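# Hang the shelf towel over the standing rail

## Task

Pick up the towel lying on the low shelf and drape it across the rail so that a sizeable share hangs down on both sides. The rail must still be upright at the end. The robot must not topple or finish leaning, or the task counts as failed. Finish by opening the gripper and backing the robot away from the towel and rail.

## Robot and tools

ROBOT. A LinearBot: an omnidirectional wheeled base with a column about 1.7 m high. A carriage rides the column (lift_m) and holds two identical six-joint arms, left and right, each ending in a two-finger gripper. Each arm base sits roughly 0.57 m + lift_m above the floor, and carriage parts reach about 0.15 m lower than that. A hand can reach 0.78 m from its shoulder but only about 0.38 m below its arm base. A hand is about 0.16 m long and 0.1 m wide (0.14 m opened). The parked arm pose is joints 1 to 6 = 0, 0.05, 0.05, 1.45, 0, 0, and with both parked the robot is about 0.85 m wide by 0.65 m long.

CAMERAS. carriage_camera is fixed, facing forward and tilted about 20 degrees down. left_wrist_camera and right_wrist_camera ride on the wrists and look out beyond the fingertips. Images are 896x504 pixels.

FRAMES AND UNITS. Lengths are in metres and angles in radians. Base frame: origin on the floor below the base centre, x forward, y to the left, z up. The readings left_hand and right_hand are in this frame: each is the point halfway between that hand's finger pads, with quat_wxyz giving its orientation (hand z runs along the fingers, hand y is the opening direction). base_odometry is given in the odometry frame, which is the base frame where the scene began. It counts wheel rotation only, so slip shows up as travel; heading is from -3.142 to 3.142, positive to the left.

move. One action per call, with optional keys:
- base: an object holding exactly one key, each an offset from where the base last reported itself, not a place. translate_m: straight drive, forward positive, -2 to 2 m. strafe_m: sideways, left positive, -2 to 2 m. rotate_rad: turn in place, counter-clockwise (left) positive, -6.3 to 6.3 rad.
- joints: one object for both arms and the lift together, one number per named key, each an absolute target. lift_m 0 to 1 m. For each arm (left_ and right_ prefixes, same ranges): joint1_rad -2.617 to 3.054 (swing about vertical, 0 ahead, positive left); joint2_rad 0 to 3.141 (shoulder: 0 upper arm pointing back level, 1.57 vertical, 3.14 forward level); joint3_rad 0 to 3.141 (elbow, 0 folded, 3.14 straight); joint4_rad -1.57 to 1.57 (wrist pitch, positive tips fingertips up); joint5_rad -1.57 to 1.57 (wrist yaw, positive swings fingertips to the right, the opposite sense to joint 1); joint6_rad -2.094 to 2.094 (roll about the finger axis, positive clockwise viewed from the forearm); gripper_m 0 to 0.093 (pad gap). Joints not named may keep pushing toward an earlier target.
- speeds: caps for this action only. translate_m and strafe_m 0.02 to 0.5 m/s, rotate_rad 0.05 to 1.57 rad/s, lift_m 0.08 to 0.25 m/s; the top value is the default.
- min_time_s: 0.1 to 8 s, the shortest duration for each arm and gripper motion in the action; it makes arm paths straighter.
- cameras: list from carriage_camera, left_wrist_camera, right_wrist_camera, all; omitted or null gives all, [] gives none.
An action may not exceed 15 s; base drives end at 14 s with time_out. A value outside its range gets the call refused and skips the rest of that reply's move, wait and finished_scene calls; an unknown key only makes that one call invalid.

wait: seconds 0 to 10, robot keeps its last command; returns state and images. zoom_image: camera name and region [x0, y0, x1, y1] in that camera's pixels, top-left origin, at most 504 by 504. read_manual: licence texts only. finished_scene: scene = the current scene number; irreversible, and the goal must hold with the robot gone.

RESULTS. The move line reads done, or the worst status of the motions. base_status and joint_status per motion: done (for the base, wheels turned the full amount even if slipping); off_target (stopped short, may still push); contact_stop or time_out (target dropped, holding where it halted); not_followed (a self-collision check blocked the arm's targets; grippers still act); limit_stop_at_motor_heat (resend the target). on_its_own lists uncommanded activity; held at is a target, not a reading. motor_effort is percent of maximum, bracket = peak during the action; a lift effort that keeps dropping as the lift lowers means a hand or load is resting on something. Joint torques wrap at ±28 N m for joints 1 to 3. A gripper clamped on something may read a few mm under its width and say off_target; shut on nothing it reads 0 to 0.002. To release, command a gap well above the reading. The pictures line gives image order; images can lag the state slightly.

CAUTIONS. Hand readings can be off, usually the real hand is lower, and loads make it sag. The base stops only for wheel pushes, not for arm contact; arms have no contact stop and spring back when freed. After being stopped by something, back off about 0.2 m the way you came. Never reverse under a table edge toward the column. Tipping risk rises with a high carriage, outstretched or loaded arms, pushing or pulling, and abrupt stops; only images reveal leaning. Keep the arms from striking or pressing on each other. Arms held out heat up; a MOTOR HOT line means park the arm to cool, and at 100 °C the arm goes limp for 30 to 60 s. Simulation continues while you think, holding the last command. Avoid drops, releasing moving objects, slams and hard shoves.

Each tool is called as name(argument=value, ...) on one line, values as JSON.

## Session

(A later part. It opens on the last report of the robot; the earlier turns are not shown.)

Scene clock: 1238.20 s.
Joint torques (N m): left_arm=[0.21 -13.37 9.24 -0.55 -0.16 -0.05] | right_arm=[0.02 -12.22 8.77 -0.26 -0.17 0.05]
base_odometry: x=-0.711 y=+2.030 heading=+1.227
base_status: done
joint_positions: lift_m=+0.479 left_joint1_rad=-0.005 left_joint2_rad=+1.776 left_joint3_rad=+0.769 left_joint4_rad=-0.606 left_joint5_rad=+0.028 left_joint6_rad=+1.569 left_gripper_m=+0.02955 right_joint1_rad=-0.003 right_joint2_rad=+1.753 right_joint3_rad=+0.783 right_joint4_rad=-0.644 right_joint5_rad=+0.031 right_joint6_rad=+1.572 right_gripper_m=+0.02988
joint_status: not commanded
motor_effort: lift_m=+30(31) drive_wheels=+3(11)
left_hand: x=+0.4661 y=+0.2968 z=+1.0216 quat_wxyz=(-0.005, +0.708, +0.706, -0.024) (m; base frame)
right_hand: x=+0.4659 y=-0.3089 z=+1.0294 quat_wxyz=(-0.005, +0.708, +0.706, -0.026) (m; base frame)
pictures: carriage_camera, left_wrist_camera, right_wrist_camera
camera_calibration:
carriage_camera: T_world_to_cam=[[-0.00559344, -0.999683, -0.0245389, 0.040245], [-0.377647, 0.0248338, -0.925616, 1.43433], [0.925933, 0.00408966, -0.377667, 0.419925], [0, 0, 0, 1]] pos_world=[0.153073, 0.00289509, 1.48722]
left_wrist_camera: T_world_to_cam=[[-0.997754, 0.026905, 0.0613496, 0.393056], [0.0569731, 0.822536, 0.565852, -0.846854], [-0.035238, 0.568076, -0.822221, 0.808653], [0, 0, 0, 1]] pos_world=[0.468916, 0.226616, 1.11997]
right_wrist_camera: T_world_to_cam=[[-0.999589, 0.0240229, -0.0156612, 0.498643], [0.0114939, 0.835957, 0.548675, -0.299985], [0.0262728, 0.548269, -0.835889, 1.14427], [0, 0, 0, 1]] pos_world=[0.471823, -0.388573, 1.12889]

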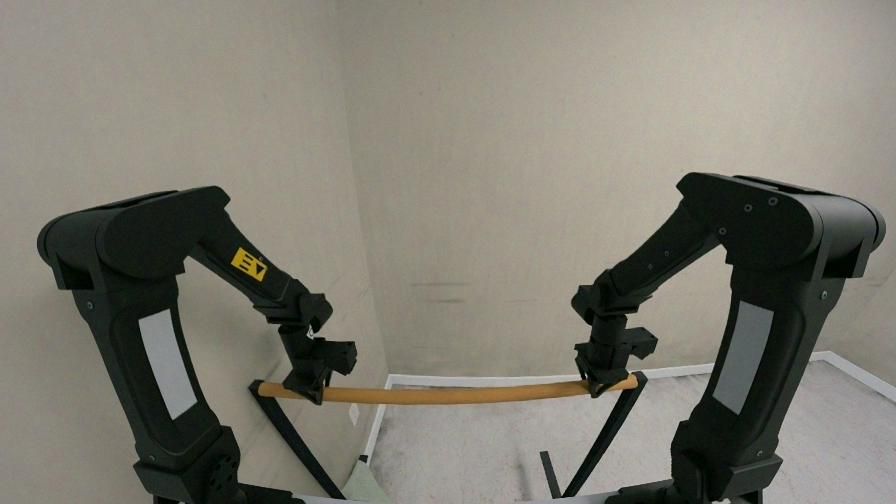

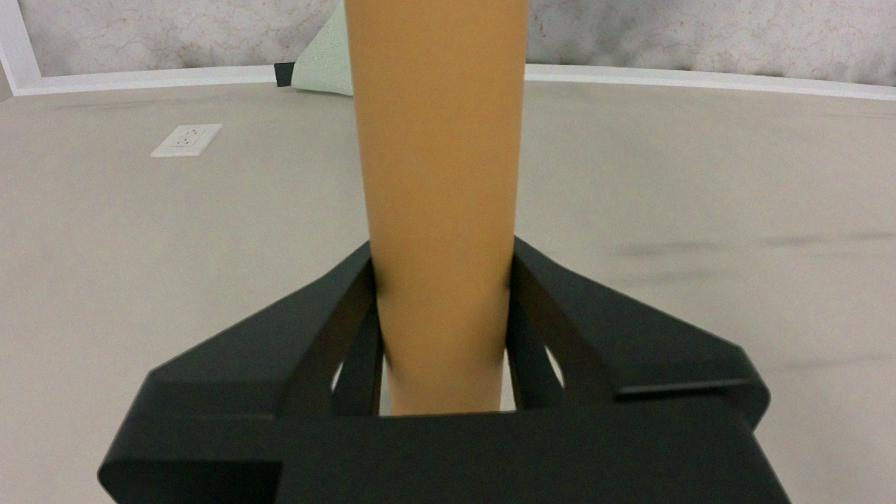

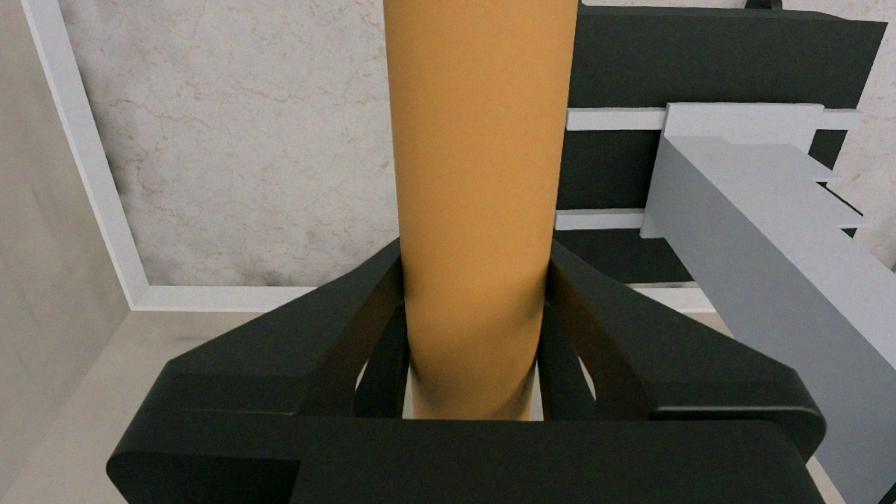

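move(joints={"lift_m": 0.7}, speeds={"lift_m": 0.08})

move(base={"strafe_m": -0.45}, speeds={"strafe_m": 0.08})

Scene clock: 1277.30 s.
Joint torques (N m): left_arm=[0.12 -13.42 9.42 -0.53 -0.16 -0.05] | right_arm=[0.09 -12.41 9.03 -0.27 -0.19 0.06]
move: done
base_odometry: x=-0.711 y=+2.030 heading=+1.227
base_status: not commanded
joint_positions: lift_m=+0.699 left_joint1_rad=-0.005 left_joint2_rad=+1.776 left_joint3_rad=+0.769 left_joint4_rad=-0.606 left_joint5_rad=+0.027 left_joint6_rad=+1.569 left_gripper_m=+0.02955 right_joint1_rad=-0.003 right_joint2_rad=+1.756 right_joint3_rad=+0.780 right_joint4_rad=-0.641 right_joint5_rad=+0.030 right_joint6_rad=+1.572 right_gripper_m=+0.02988
joint_status: all done
motor_effort: lift_m=+30(37) drive_wheels=+3(4)
left_hand: x=+0.4660 y=+0.2970 z=+1.2416 quat_wxyz=(-0.005, +0.708, +0.706, -0.024) (m; base frame)
right_hand: x=+0.4651 y=-0.3088 z=+1.2483 quat_wxyz=(-0.006, +0.708, +0.706, -0.027) (m; base frame)
pictures: carriage_camera, left_wrist_camera, right_wrist_camera
camera_calibration:
carriage_camera: T_world_to_cam=[[-0.00559344, -0.999683, -0.0245389, 0.0456441], [-0.377647, 0.0248338, -0.925616, 1.63798], [0.925933, 0.00408966, -0.377667, 0.503021], [0, 0, 0, 1]] pos_world=[0.153073, 0.00289509, 1.70724]
left_wrist_camera: T_world_to_cam=[[-0.997729, 0.026882, 0.061755, 0.378952], [0.0572248, 0.821885, 0.566772, -0.972577], [-0.0355195, 0.569019, -0.821557, 0.988471], [0, 0, 0, 1]] pos_world=[0.468857, 0.226701, 1.33991]
right_wrist_camera: T_world_to_cam=[[-0.999612, 0.0244262, -0.0133769, 0.498519], [0.0130759, 0.835749, 0.548957, -0.421259], [0.0245887, 0.548569, -0.835744, 1.32788], [0, 0, 0, 1]] pos_world=[0.471183, -0.388544, 1.34769]

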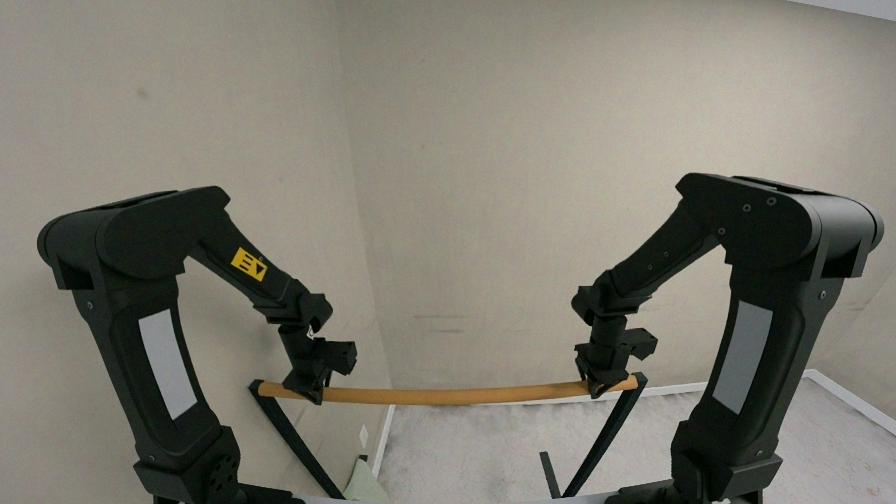

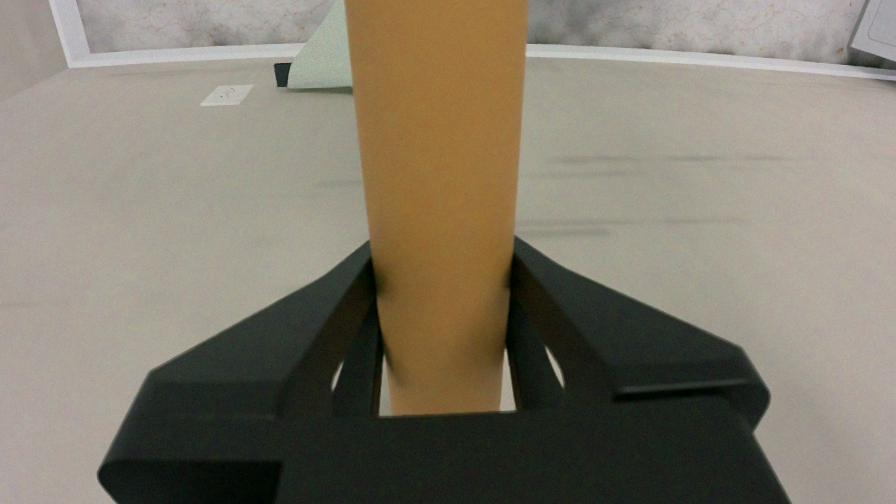

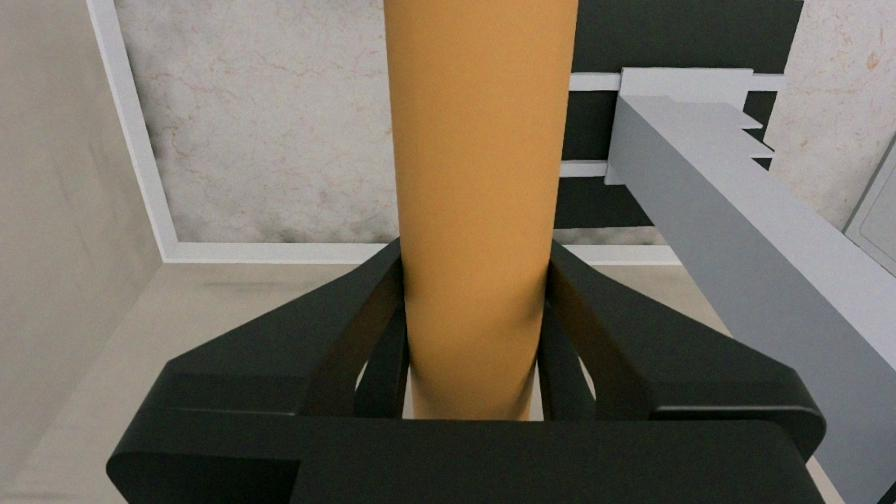

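Scene clock: 1283.53 s.
Joint torques (N m): left_arm=[-0.01 -13.37 9.25 -0.54 -0.18 -0.12] | right_arm=[-0.18 -12.38 8.9 -0.3 -0.16 0.03]
move: done
base_odometry: x=-0.287 y=+1.879 heading=+1.228
base_status: done
joint_positions: lift_m=+0.699 left_joint1_rad=-0.003 left_joint2_rad=+1.776 left_joint3_rad=+0.769 left_joint4_rad=-0.607 left_joint5_rad=+0.027 left_joint6_rad=+1.574 left_gripper_m=+0.02955 right_joint1_rad=+0.001 right_joint2_rad=+1.756 right_joint3_rad=+0.780 right_joint4_rad=-0.642 right_joint5_rad=+0.031 right_joint6_rad=+1.574 right_gripper_m=+0.02988
joint_status: not commanded
motor_effort: lift_m=+30(31) drive_wheels=-6(12)
left_hand: x=+0.4659 y=+0.2974 z=+1.2416 quat_wxyz=(-0.005, +0.709, +0.705, -0.024) (m; base frame)
right_hand: x=+0.4649 y=-0.3082 z=+1.2483 quat_wxyz=(-0.005, +0.708, +0.706, -0.028) (m; base frame)
pictures: carriage_camera, left_wrist_camera, right_wrist_camera
camera_calibration:
carriage_camera: T_world_to_cam=[[-0.00559344, -0.999683, -0.0245389, 0.0456441], [-0.377647, 0.0248338, -0.925616, 1.63798], [0.925933, 0.00408966, -0.377667, 0.503021], [0, 0, 0, 1]] pos_world=[0.153073, 0.00289509, 1.70724]
left_wrist_camera: T_world_to_cam=[[-0.997617, 0.030322, 0.0619773, 0.377506], [0.0601643, 0.822027, 0.566262, -0.973684], [-0.0337768, 0.568641, -0.821892, 0.98796], [0, 0, 0, 1]] pos_world=[0.468558, 0.227153, 1.33996]
right_wrist_camera: T_world_to_cam=[[-0.99965, 0.023209, -0.0127133, 0.497149], [0.0124519, 0.836449, 0.547904, -0.419981], [0.0233503, 0.547553, -0.836445, 1.32868], [0, 0, 0, 1]] pos_world=[0.471179, -0.387771, 1.3478]

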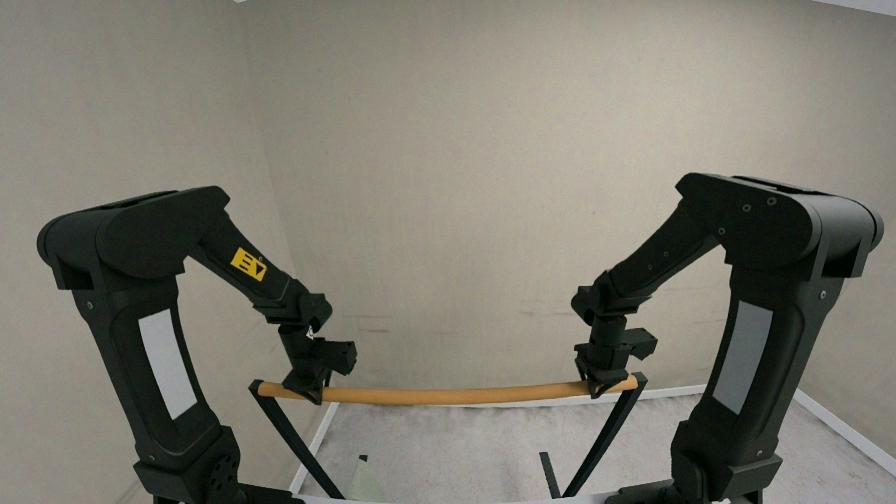

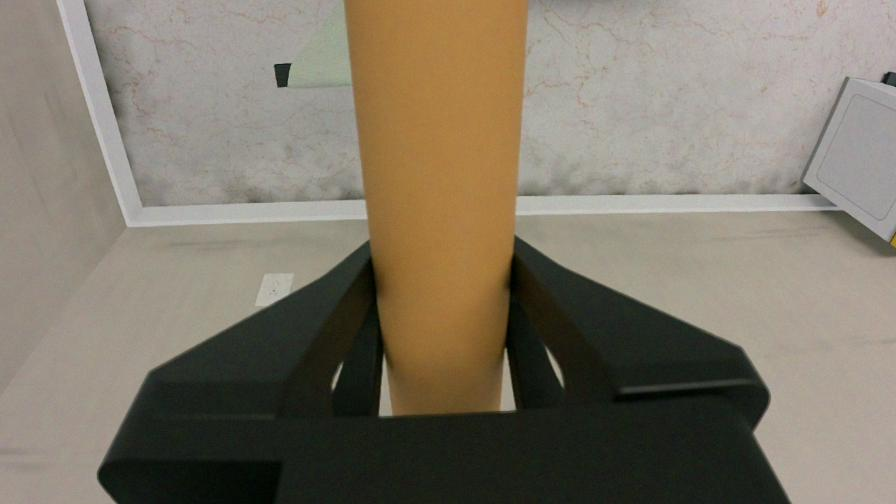

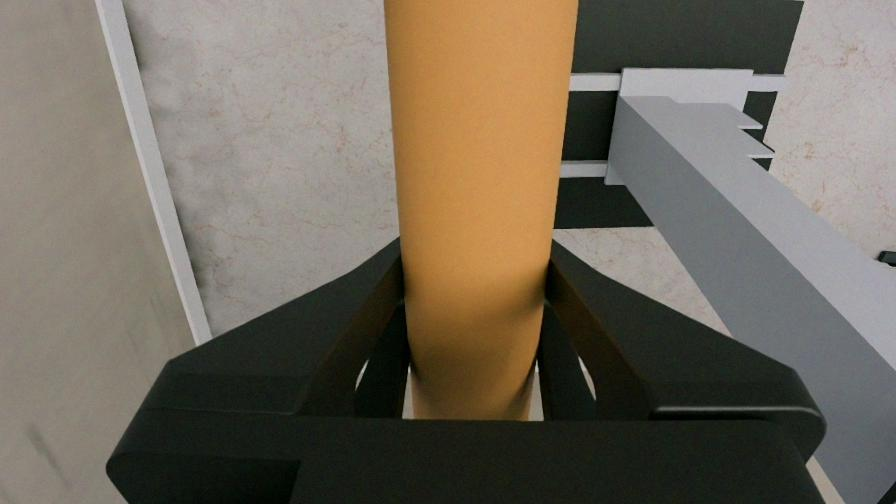

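zoom_image(camera="carriage_camera", region=[230, 370, 450, 504])

zoom_image(camera="left_wrist_camera", region=[200, 0, 700, 250])

Scaled by 2.291 from the camera's 896x504 image, which has a finer 1280x720 frame.

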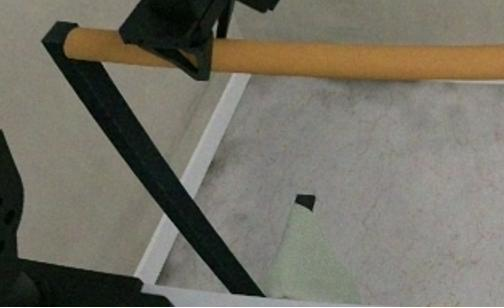

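Scaled by 1.008 from the camera's 896x504 image, which has a finer 1280x720 frame.

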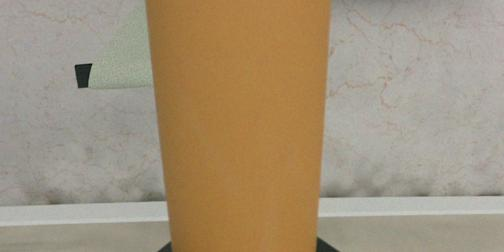

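move(base={"rotate_rad": 0.785}, speeds={"rotate_rad": 0.12}, cameras=["carriage_camera", "left_wrist_camera"])

move(base={"rotate_rad": 0.785}, speeds={"rotate_rad": 0.12}, cameras=["carriage_camera", "left_wrist_camera"])

Scene clock: 1300.67 s.
Joint torques (N m): left_arm=[-0.17 -13.29 9.37 -0.57 -0.14 -0.12] | right_arm=[-0.38 -12.36 8.85 -0.27 -0.15 0]
move: done
base_odometry: x=-0.288 y=+1.879 heading=+2.013
base_status: done
joint_positions: lift_m=+0.699 left_joint1_rad=-0.002 left_joint2_rad=+1.776 left_joint3_rad=+0.769 left_joint4_rad=-0.607 left_joint5_rad=+0.025 left_joint6_rad=+1.574 left_gripper_m=+0.02957 right_joint1_rad=+0.002 right_joint2_rad=+1.756 right_joint3_rad=+0.780 right_joint4_rad=-0.641 right_joint5_rad=+0.027 right_joint6_rad=+1.575 right_gripper_m=+0.02988
joint_status: not commanded
motor_effort: lift_m=+30(31) drive_wheels=+9(13)
left_hand: x=+0.4657 y=+0.2982 z=+1.2416 quat_wxyz=(-0.006, +0.709, +0.705, -0.024) (m; base frame)
right_hand: x=+0.4652 y=-0.3072 z=+1.2483 quat_wxyz=(-0.006, +0.708, +0.706, -0.026) (m; base frame)
pictures: carriage_camera, left_wrist_camera
camera_calibration:
carriage_camera: T_world_to_cam=[[-0.00559344, -0.999683, -0.0245389, 0.0456441], [-0.377647, 0.0248338, -0.925616, 1.63798], [0.925933, 0.00408966, -0.377667, 0.503021], [0, 0, 0, 1]] pos_world=[0.153073, 0.00289509, 1.70724]
left_wrist_camera: T_world_to_cam=[[-0.997612, 0.0287541, 0.0628001, 0.376748], [0.0594202, 0.820814, 0.568096, -0.975873], [-0.0352121, 0.570471, -0.820562, 0.985988], [0, 0, 0, 1]] pos_world=[0.468554, 0.2277, 1.33979]

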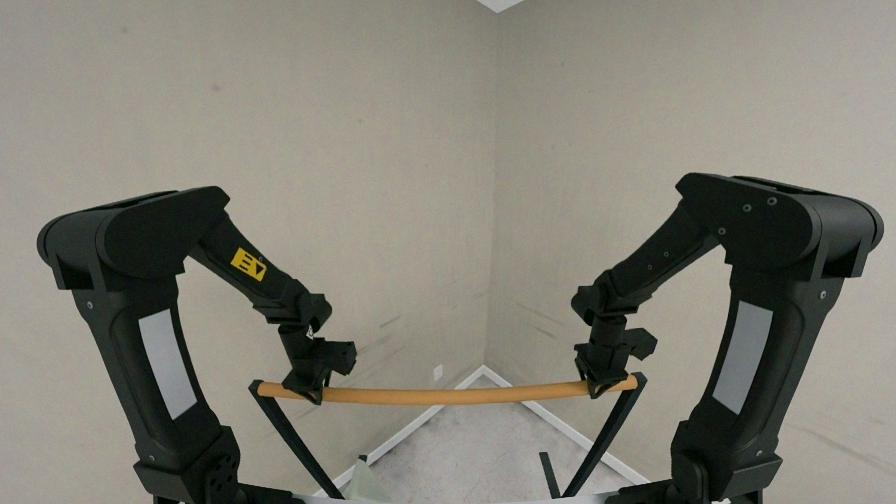

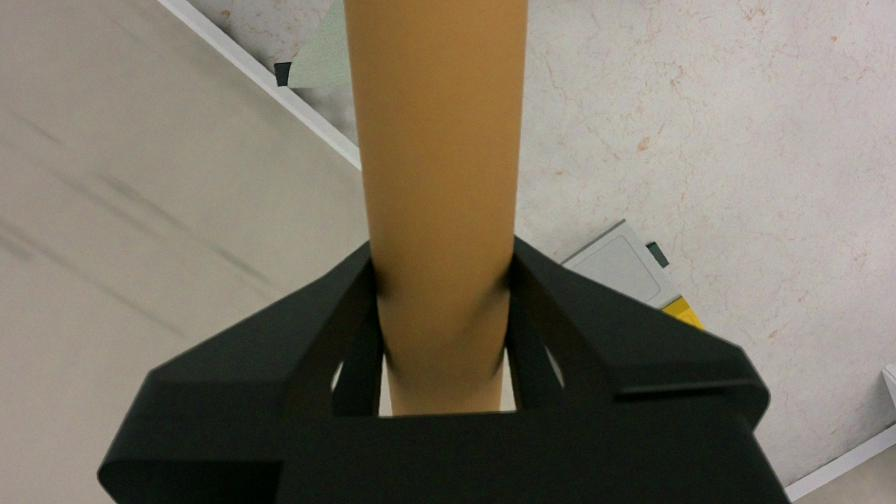

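Scene clock: 1307.63 s.
Joint torques (N m): left_arm=[-0.14 -13.49 9.26 -0.54 -0.16 -0.11] | right_arm=[-0.42 -12.41 8.95 -0.33 -0.11 -0.05]
move: done
base_odometry: x=-0.288 y=+1.879 heading=+2.797
base_status: done
joint_positions: lift_m=+0.699 left_joint1_rad=-0.002 left_joint2_rad=+1.776 left_joint3_rad=+0.769 left_joint4_rad=-0.607 left_joint5_rad=+0.024 left_joint6_rad=+1.574 left_gripper_m=+0.02957 right_joint1_rad=+0.002 right_joint2_rad=+1.756 right_joint3_rad=+0.780 right_joint4_rad=-0.641 right_joint5_rad=+0.027 right_joint6_rad=+1.576 right_gripper_m=+0.02988
joint_status: not commanded
motor_effort: lift_m=+30(31) drive_wheels=+10(17)
left_hand: x=+0.4657 y=+0.2982 z=+1.2416 quat_wxyz=(-0.006, +0.709, +0.705, -0.024) (m; base frame)
right_hand: x=+0.4652 y=-0.3070 z=+1.2483 quat_wxyz=(-0.007, +0.708, +0.706, -0.026) (m; base frame)
pictures: carriage_camera, left_wrist_camera
camera_calibration:
carriage_camera: T_world_to_cam=[[-0.00559344, -0.999683, -0.0245389, 0.0456441], [-0.377647, 0.0248338, -0.925616, 1.63798], [0.925933, 0.00408966, -0.377667, 0.503021], [0, 0, 0, 1]] pos_world=[0.153073, 0.00289509, 1.70724]
left_wrist_camera: T_world_to_cam=[[-0.997611, 0.0287465, 0.0628104, 0.376736], [0.0594332, 0.820597, 0.568409, -0.976256], [-0.0352022, 0.570785, -0.820345, 0.985581], [0, 0, 0, 1]] pos_world=[0.468552, 0.227728, 1.33977]

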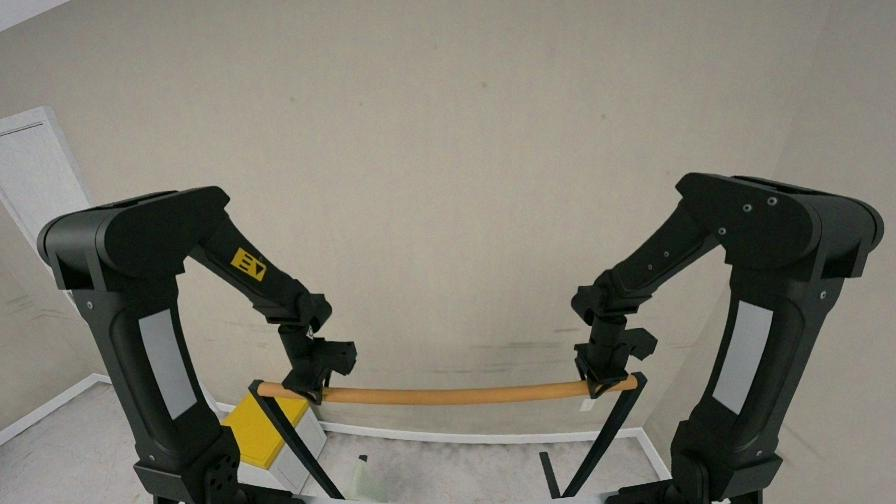

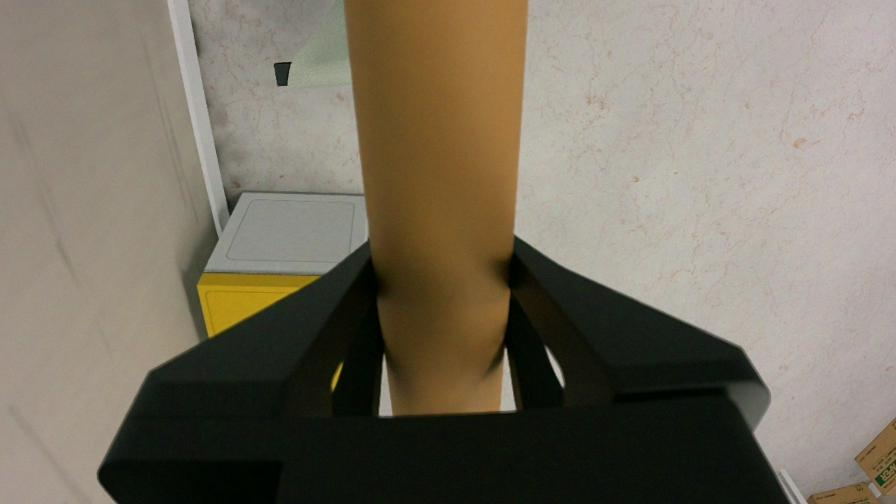

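move(joints={"lift_m": 0.95}, speeds={"lift_m": 0.08}, cameras=["carriage_camera", "left_wrist_camera"])

zoom_image(camera="carriage_camera", region=[200, 370, 450, 504])

Scene clock: 1327.53 s.
Joint torques (N m): left_arm=[-0.12 -13.37 9.35 -0.54 -0.12 -0.11] | right_arm=[-0.46 -12.75 9.11 -0.33 -0.11 0]
move: done
base_odometry: x=-0.288 y=+1.879 heading=+2.797
base_status: not commanded
joint_positions: lift_m=+0.949 left_joint1_rad=-0.002 left_joint2_rad=+1.776 left_joint3_rad=+0.769 left_joint4_rad=-0.607 left_joint5_rad=+0.024 left_joint6_rad=+1.574 left_gripper_m=+0.02957 right_joint1_rad=+0.002 right_joint2_rad=+1.758 right_joint3_rad=+0.778 right_joint4_rad=-0.639 right_joint5_rad=+0.027 right_joint6_rad=+1.576 right_gripper_m=+0.02988
joint_status: all done
motor_effort: lift_m=+31(37) drive_wheels=+9(10)
left_hand: x=+0.4657 y=+0.2983 z=+1.4916 quat_wxyz=(-0.007, +0.709, +0.705, -0.024) (m; base frame)
right_hand: x=+0.4647 y=-0.3070 z=+1.4975 quat_wxyz=(-0.007, +0.708, +0.706, -0.026) (m; base frame)
pictures: carriage_camera, left_wrist_camera
camera_calibration:
carriage_camera: T_world_to_cam=[[-0.00559344, -0.999683, -0.0245389, 0.0517779], [-0.377647, 0.0248338, -0.925616, 1.86936], [0.925933, 0.00408966, -0.377667, 0.597424], [0, 0, 0, 1]] pos_world=[0.153073, 0.00289509, 1.9572]
left_wrist_camera: T_world_to_cam=[[-0.997611, 0.0287388, 0.0628206, 0.36102], [0.0594462, 0.820379, 0.568722, -1.1188], [-0.0351923, 0.571098, -0.820127, 1.19018], [0, 0, 0, 1]] pos_world=[0.468551, 0.227756, 1.5897]

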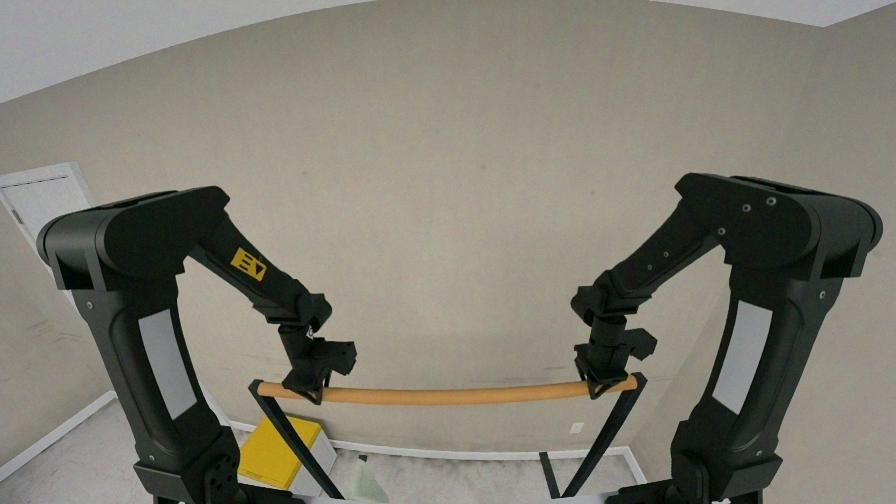

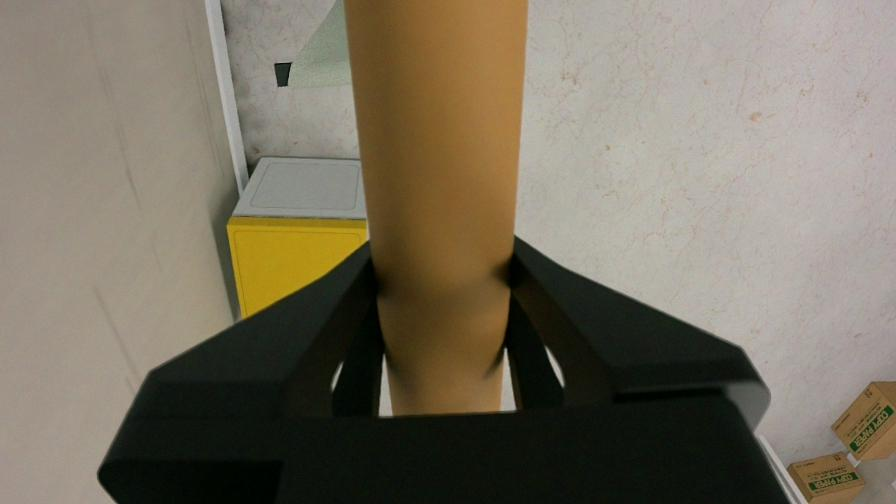

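Scaled by 2.016 from the camera's 896x504 image, which has a finer 1280x720 frame.

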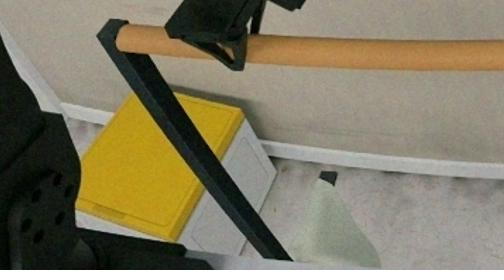

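move(base={"translate_m": 0.18}, speeds={"translate_m": 0.06}, cameras=["carriage_camera", "left_wrist_camera"])

move(base={"strafe_m": 0.6}, speeds={"strafe_m": 0.07}, cameras=["carriage_camera", "left_wrist_camera"])

zoom_image(camera="carriage_camera", region=[200, 370, 450, 504])

Scene clock: 1335.30 s.
Joint torques (N m): left_arm=[-0.21 -13.24 9.29 -0.65 -0.13 -0.12] | right_arm=[-0.42 -12.52 8.87 -0.39 -0.13 0.01]
move: done
base_odometry: x=-0.457 y=+1.939 heading=+2.798
base_status: done
joint_positions: lift_m=+0.949 left_joint1_rad=-0.002 left_joint2_rad=+1.776 left_joint3_rad=+0.769 left_joint4_rad=-0.595 left_joint5_rad=+0.024 left_joint6_rad=+1.574 left_gripper_m=+0.02957 right_joint1_rad=+0.002 right_joint2_rad=+1.758 right_joint3_rad=+0.778 right_joint4_rad=-0.627 right_joint5_rad=+0.027 right_joint6_rad=+1.576 right_gripper_m=+0.02988
joint_status: not commanded
motor_effort: lift_m=+31(31) drive_wheels=-8(13)
left_hand: x=+0.4687 y=+0.2983 z=+1.4915 quat_wxyz=(-0.002, +0.709, +0.705, -0.019) (m; base frame)
right_hand: x=+0.4677 y=-0.3070 z=+1.4974 quat_wxyz=(-0.003, +0.708, +0.706, -0.022) (m; base frame)
pictures: carriage_camera, left_wrist_camera
camera_calibration:
carriage_camera: T_world_to_cam=[[-0.00559344, -0.999683, -0.0245389, 0.0517779], [-0.377647, 0.0248338, -0.925616, 1.86936], [0.925933, 0.00408966, -0.377667, 0.597424], [0, 0, 0, 1]] pos_world=[0.153073, 0.00289509, 1.9572]
left_wrist_camera: T_world_to_cam=[[-0.998303, 0.0287401, 0.0506376, 0.382514], [0.0524996, 0.820392, 0.569387, -1.11665], [-0.0251784, 0.571079, -0.820509, 1.18608], [0, 0, 0, 1]] pos_world=[0.470352, 0.227752, 1.58962]

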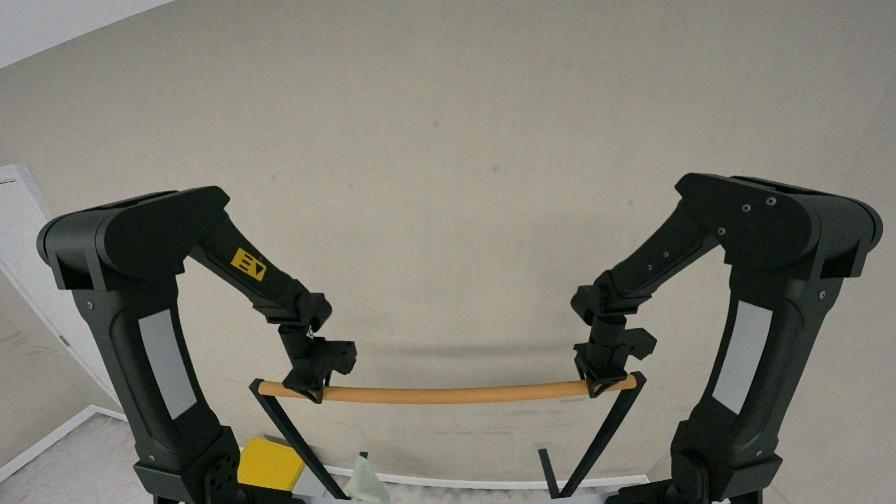

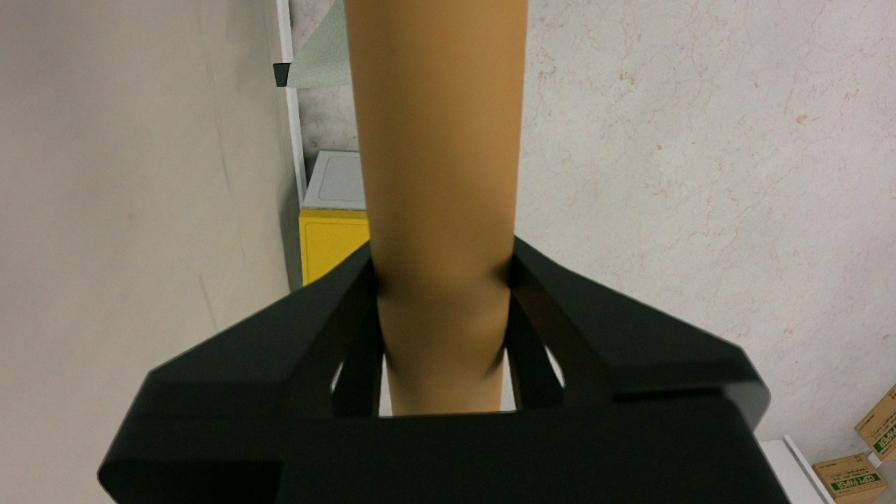

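Scene clock: 1344.57 s.
Joint torques (N m): left_arm=[-0.27 -13.46 9.33 -0.53 -0.13 -0.13] | right_arm=[-0.47 -12.7 8.99 -0.31 -0.09 0.01]
move: done
base_odometry: x=-0.659 y=+1.374 heading=+2.798
base_status: done
joint_positions: lift_m=+0.949 left_joint1_rad=-0.002 left_joint2_rad=+1.776 left_joint3_rad=+0.769 left_joint4_rad=-0.609 left_joint5_rad=+0.024 left_joint6_rad=+1.576 left_gripper_m=+0.02956 right_joint1_rad=+0.002 right_joint2_rad=+1.758 right_joint3_rad=+0.778 right_joint4_rad=-0.638 right_joint5_rad=+0.027 right_joint6_rad=+1.576 right_gripper_m=+0.02988
joint_status: not commanded
motor_effort: lift_m=+30(31) drive_wheels=-2(13)
left_hand: x=+0.4654 y=+0.2984 z=+1.4916 quat_wxyz=(-0.007, +0.709, +0.704, -0.024) (m; base frame)
right_hand: x=+0.4649 y=-0.3070 z=+1.4975 quat_wxyz=(-0.007, +0.708, +0.706, -0.026) (m; base frame)
pictures: carriage_camera, left_wrist_camera
camera_calibration:
carriage_camera: T_world_to_cam=[[-0.00559344, -0.999683, -0.0245389, 0.0517779], [-0.377647, 0.0248338, -0.925616, 1.86936], [0.925933, 0.00408966, -0.377667, 0.597424], [0, 0, 0, 1]] pos_world=[0.153073, 0.00289509, 1.9572]
left_wrist_camera: T_world_to_cam=[[-0.99746, 0.0306367, 0.0643057, 0.357792], [0.0618642, 0.820091, 0.568879, -1.12011], [-0.035308, 0.571412, -0.819903, 1.18976], [0, 0, 0, 1]] pos_world=[0.468186, 0.227787, 1.58969]

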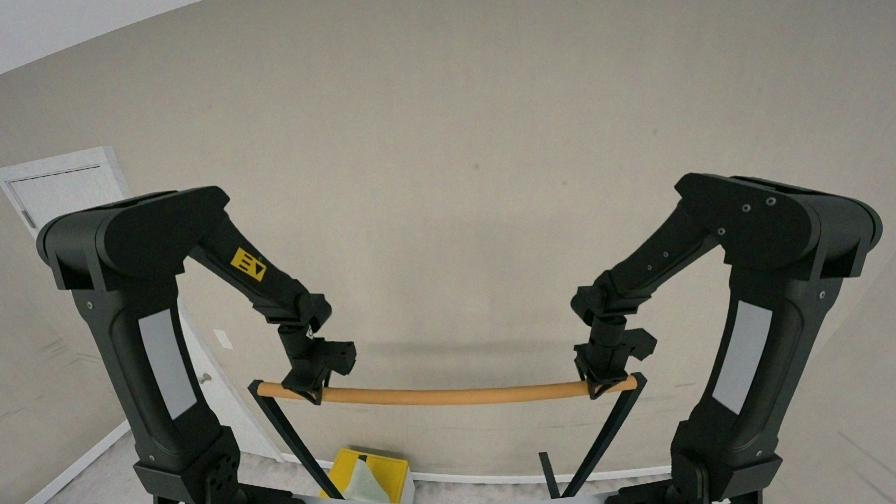

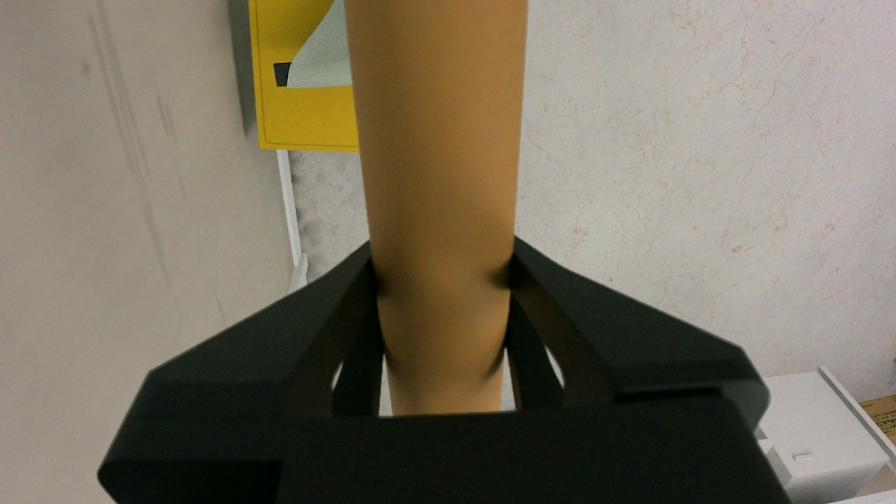

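Scaled by 2.016 from the camera's 896x504 image, which has a finer 1280x720 frame.

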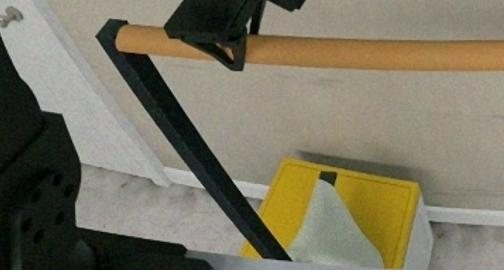

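move(base={"translate_m": 0.05}, speeds={"translate_m": 0.04}, cameras=[])

move(joints={"lift_m": 0.74}, speeds={"lift_m": 0.08}, cameras=["carriage_camera", "left_wrist_camera"])

zoom_image(camera="carriage_camera", region=[200, 370, 450, 504])

zoom_image(camera="left_wrist_camera", region=[200, 0, 600, 200])

Scene clock: 1362.10 s.
Joint torques (N m): left_arm=[-0.23 -13.49 9.21 -0.54 -0.15 -0.14] | right_arm=[-0.46 -12.41 9.01 -0.36 -0.12 0.01]
move: done
base_odometry: x=-0.707 y=+1.391 heading=+2.799
base_status: done
joint_positions: lift_m=+0.949 left_joint1_rad=-0.002 left_joint2_rad=+1.776 left_joint3_rad=+0.769 left_joint4_rad=-0.603 left_joint5_rad=+0.024 left_joint6_rad=+1.576 left_gripper_m=+0.02956 right_joint1_rad=+0.002 right_joint2_rad=+1.758 right_joint3_rad=+0.778 right_joint4_rad=-0.635 right_joint5_rad=+0.027 right_joint6_rad=+1.576 right_gripper_m=+0.02988
joint_status: not commanded
motor_effort: lift_m=+31(31) drive_wheels=+8(11)
left_hand: x=+0.4669 y=+0.2984 z=+1.4916 quat_wxyz=(-0.005, +0.709, +0.704, -0.022) (m; base frame)
right_hand: x=+0.4657 y=-0.3070 z=+1.4975 quat_wxyz=(-0.006, +0.708, +0.706, -0.025) (m; base frame)
pictures: none
No camera images: "cameras" was empty.

Scene clock: 1365.13 s.
Joint torques (N m): left_arm=[0.39 -11.04 7.86 -0.09 -0.22 -0.14] | right_arm=[0.27 -12.59 9.1 -0.3 -0.21 0.02]
move: done
base_odometry: x=-0.707 y=+1.391 heading=+2.799
base_status: not commanded
joint_positions: lift_m=+0.740 left_joint1_rad=-0.009 left_joint2_rad=+1.751 left_joint3_rad=+0.790 left_joint4_rad=-0.648 left_joint5_rad=+0.034 left_joint6_rad=+1.575 left_gripper_m=+0.02956 right_joint1_rad=-0.006 right_joint2_rad=+1.758 right_joint3_rad=+0.778 right_joint4_rad=-0.641 right_joint5_rad=+0.035 right_joint6_rad=+1.576 right_gripper_m=+0.02988
joint_status: all done
motor_effort: lift_m=+23(26) drive_wheels=+7(8)
left_hand: x=+0.4681 y=+0.2949 z=+1.2921 quat_wxyz=(-0.002, +0.711, +0.702, -0.026) (m; base frame)
right_hand: x=+0.4641 y=-0.3104 z=+1.2885 quat_wxyz=(-0.005, +0.710, +0.703, -0.030) (m; base frame)
pictures: carriage_camera, left_wrist_camera
camera_calibration:
carriage_camera: T_world_to_cam=[[-0.00559344, -0.999683, -0.0245389, 0.0466466], [-0.377647, 0.0248338, -0.925616, 1.6758], [0.925933, 0.00408966, -0.377667, 0.51845], [0, 0, 0, 1]] pos_world=[0.153073, 0.00289509, 1.74809]
left_wrist_camera: T_world_to_cam=[[-0.997626, 0.0365412, 0.0583631, 0.379452], [0.0630564, 0.82534, 0.561104, -0.99596], [-0.027666, 0.563452, -0.825685, 1.03451], [0, 0, 0, 1]] pos_world=[0.469973, 0.225246, 1.39087]

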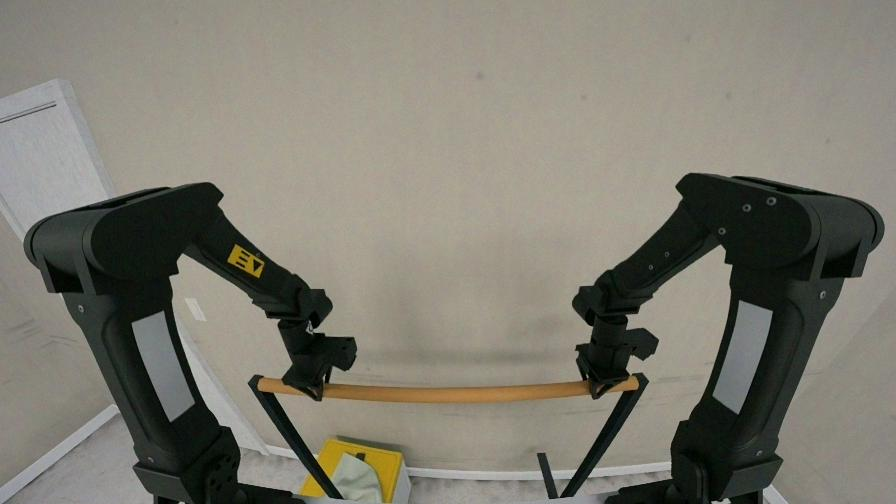

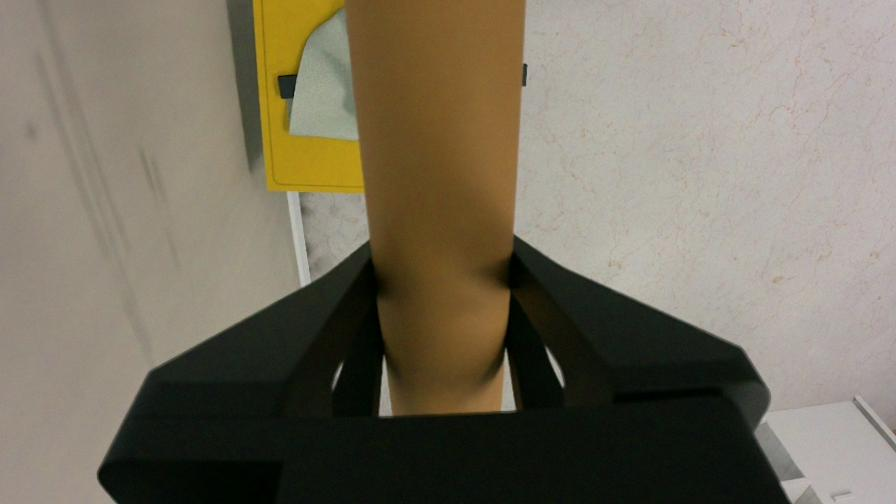

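Scaled by 2.016 from the camera's 896x504 image, which has a finer 1280x720 frame.

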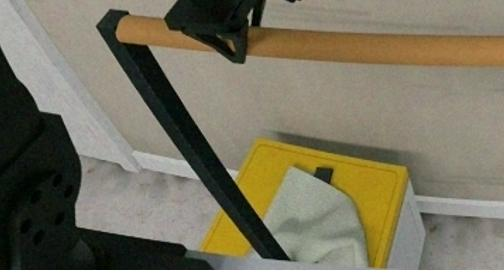

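Scaled by 1.260 from the camera's 896x504 image, which has a finer 1280x720 frame.

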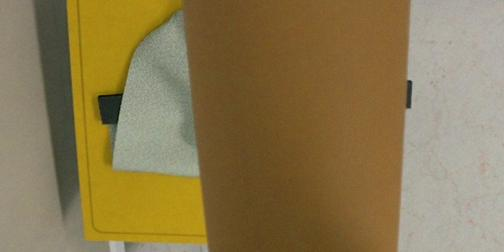

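move(joints={"lift_m": 0.758}, speeds={"lift_m": 0.08}, cameras=[])

move(base={"translate_m": -0.07}, speeds={"translate_m": 0.05}, cameras=["carriage_camera", "left_wrist_camera"])

zoom_image(camera="carriage_camera", region=[200, 370, 450, 504])

zoom_image(camera="left_wrist_camera", region=[200, 0, 600, 200])

Scene clock: 1381.10 s.
Joint torques (N m): left_arm=[0.05 -11.02 8.57 -0.18 -0.09 -0.12] | right_arm=[0.31 -12.67 9.16 -0.34 -0.1 0]
move: done
base_odometry: x=-0.707 y=+1.391 heading=+2.799
base_status: not commanded
joint_positions: lift_m=+0.757 left_joint1_rad=-0.005 left_joint2_rad=+1.751 left_joint3_rad=+0.781 left_joint4_rad=-0.636 left_joint5_rad=+0.021 left_joint6_rad=+1.575 left_gripper_m=+0.02956 right_joint1_rad=-0.004 right_joint2_rad=+1.758 right_joint3_rad=+0.778 right_joint4_rad=-0.637 right_joint5_rad=+0.021 right_joint6_rad=+1.576 right_gripper_m=+0.02988
joint_status: all done
motor_effort: lift_m=+30(35) drive_wheels=+7(7)
left_hand: x=+0.4676 y=+0.2980 z=+1.3075 quat_wxyz=(-0.005, +0.710, +0.704, -0.020) (m; base frame)
right_hand: x=+0.4648 y=-0.3076 z=+1.3054 quat_wxyz=(-0.009, +0.710, +0.704, -0.024) (m; base frame)
pictures: none
No camera images: "cameras" was empty.

Scene clock: 1383.07 s.
Joint torques (N m): left_arm=[0.12 -11.1 8.47 -0.21 -0.09 -0.12] | right_arm=[0.05 -12.59 9.11 -0.31 -0.09 0.02]
move: done
base_odometry: x=-0.641 y=+1.367 heading=+2.799
base_status: done
joint_positions: lift_m=+0.757 left_joint1_rad=-0.005 left_joint2_rad=+1.751 left_joint3_rad=+0.781 left_joint4_rad=-0.637 left_joint5_rad=+0.021 left_joint6_rad=+1.575 left_gripper_m=+0.02956 right_joint1_rad=-0.003 right_joint2_rad=+1.758 right_joint3_rad=+0.778 right_joint4_rad=-0.639 right_joint5_rad=+0.020 right_joint6_rad=+1.576 right_gripper_m=+0.02988
joint_status: not commanded
motor_effort: lift_m=+31(31) drive_wheels=-1(15)
left_hand: x=+0.4672 y=+0.2980 z=+1.3075 quat_wxyz=(-0.006, +0.710, +0.704, -0.020) (m; base frame)
right_hand: x=+0.4642 y=-0.3071 z=+1.3054 quat_wxyz=(-0.010, +0.709, +0.704, -0.025) (m; base frame)
pictures: carriage_camera, left_wrist_camera
camera_calibration:
carriage_camera: T_world_to_cam=[[-0.00559344, -0.999683, -0.0245389, 0.0470669], [-0.377647, 0.0248338, -0.925616, 1.69165], [0.925933, 0.00408966, -0.377667, 0.524918], [0, 0, 0, 1]] pos_world=[0.153073, 0.00289509, 1.76522]
left_wrist_camera: T_world_to_cam=[[-0.997878, 0.0324782, 0.0564334, 0.381423], [0.0589726, 0.81821, 0.571887, -1.01723], [-0.0276005, 0.574001, -0.818389, 1.03268], [0, 0, 0, 1]] pos_world=[0.469105, 0.227156, 1.40535]

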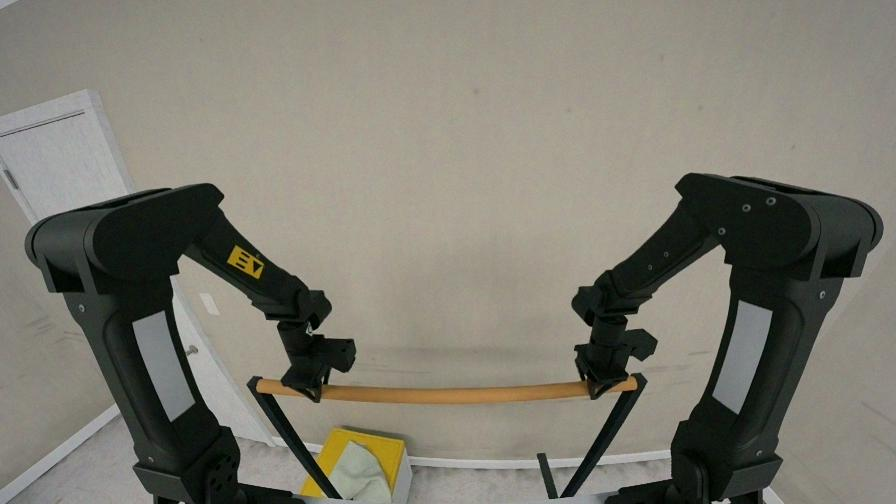

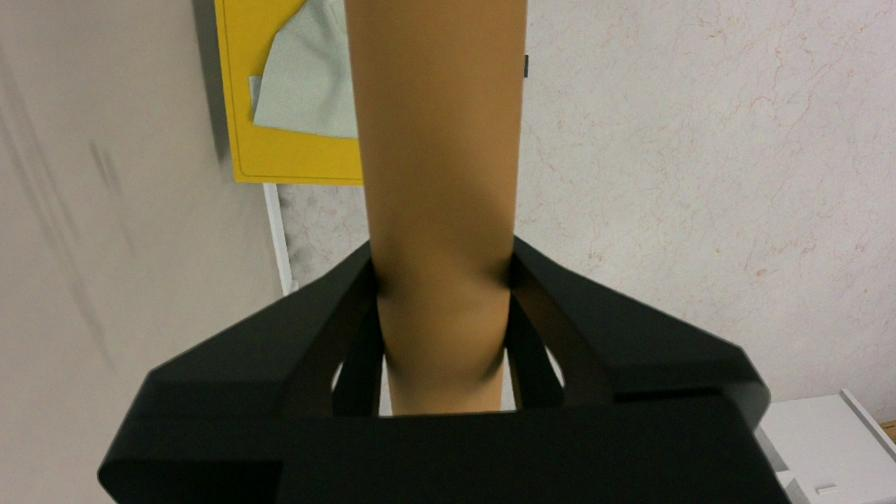

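Scaled by 2.016 from the camera's 896x504 image, which has a finer 1280x720 frame.

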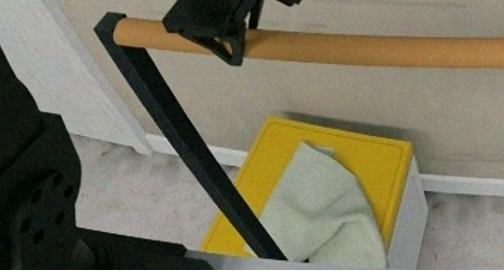

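Scaled by 1.260 from the camera's 896x504 image, which has a finer 1280x720 frame.

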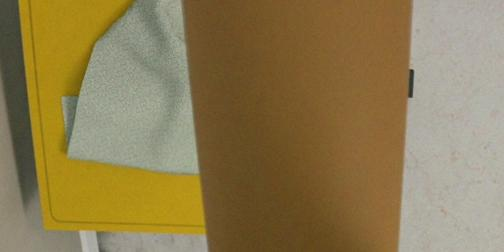

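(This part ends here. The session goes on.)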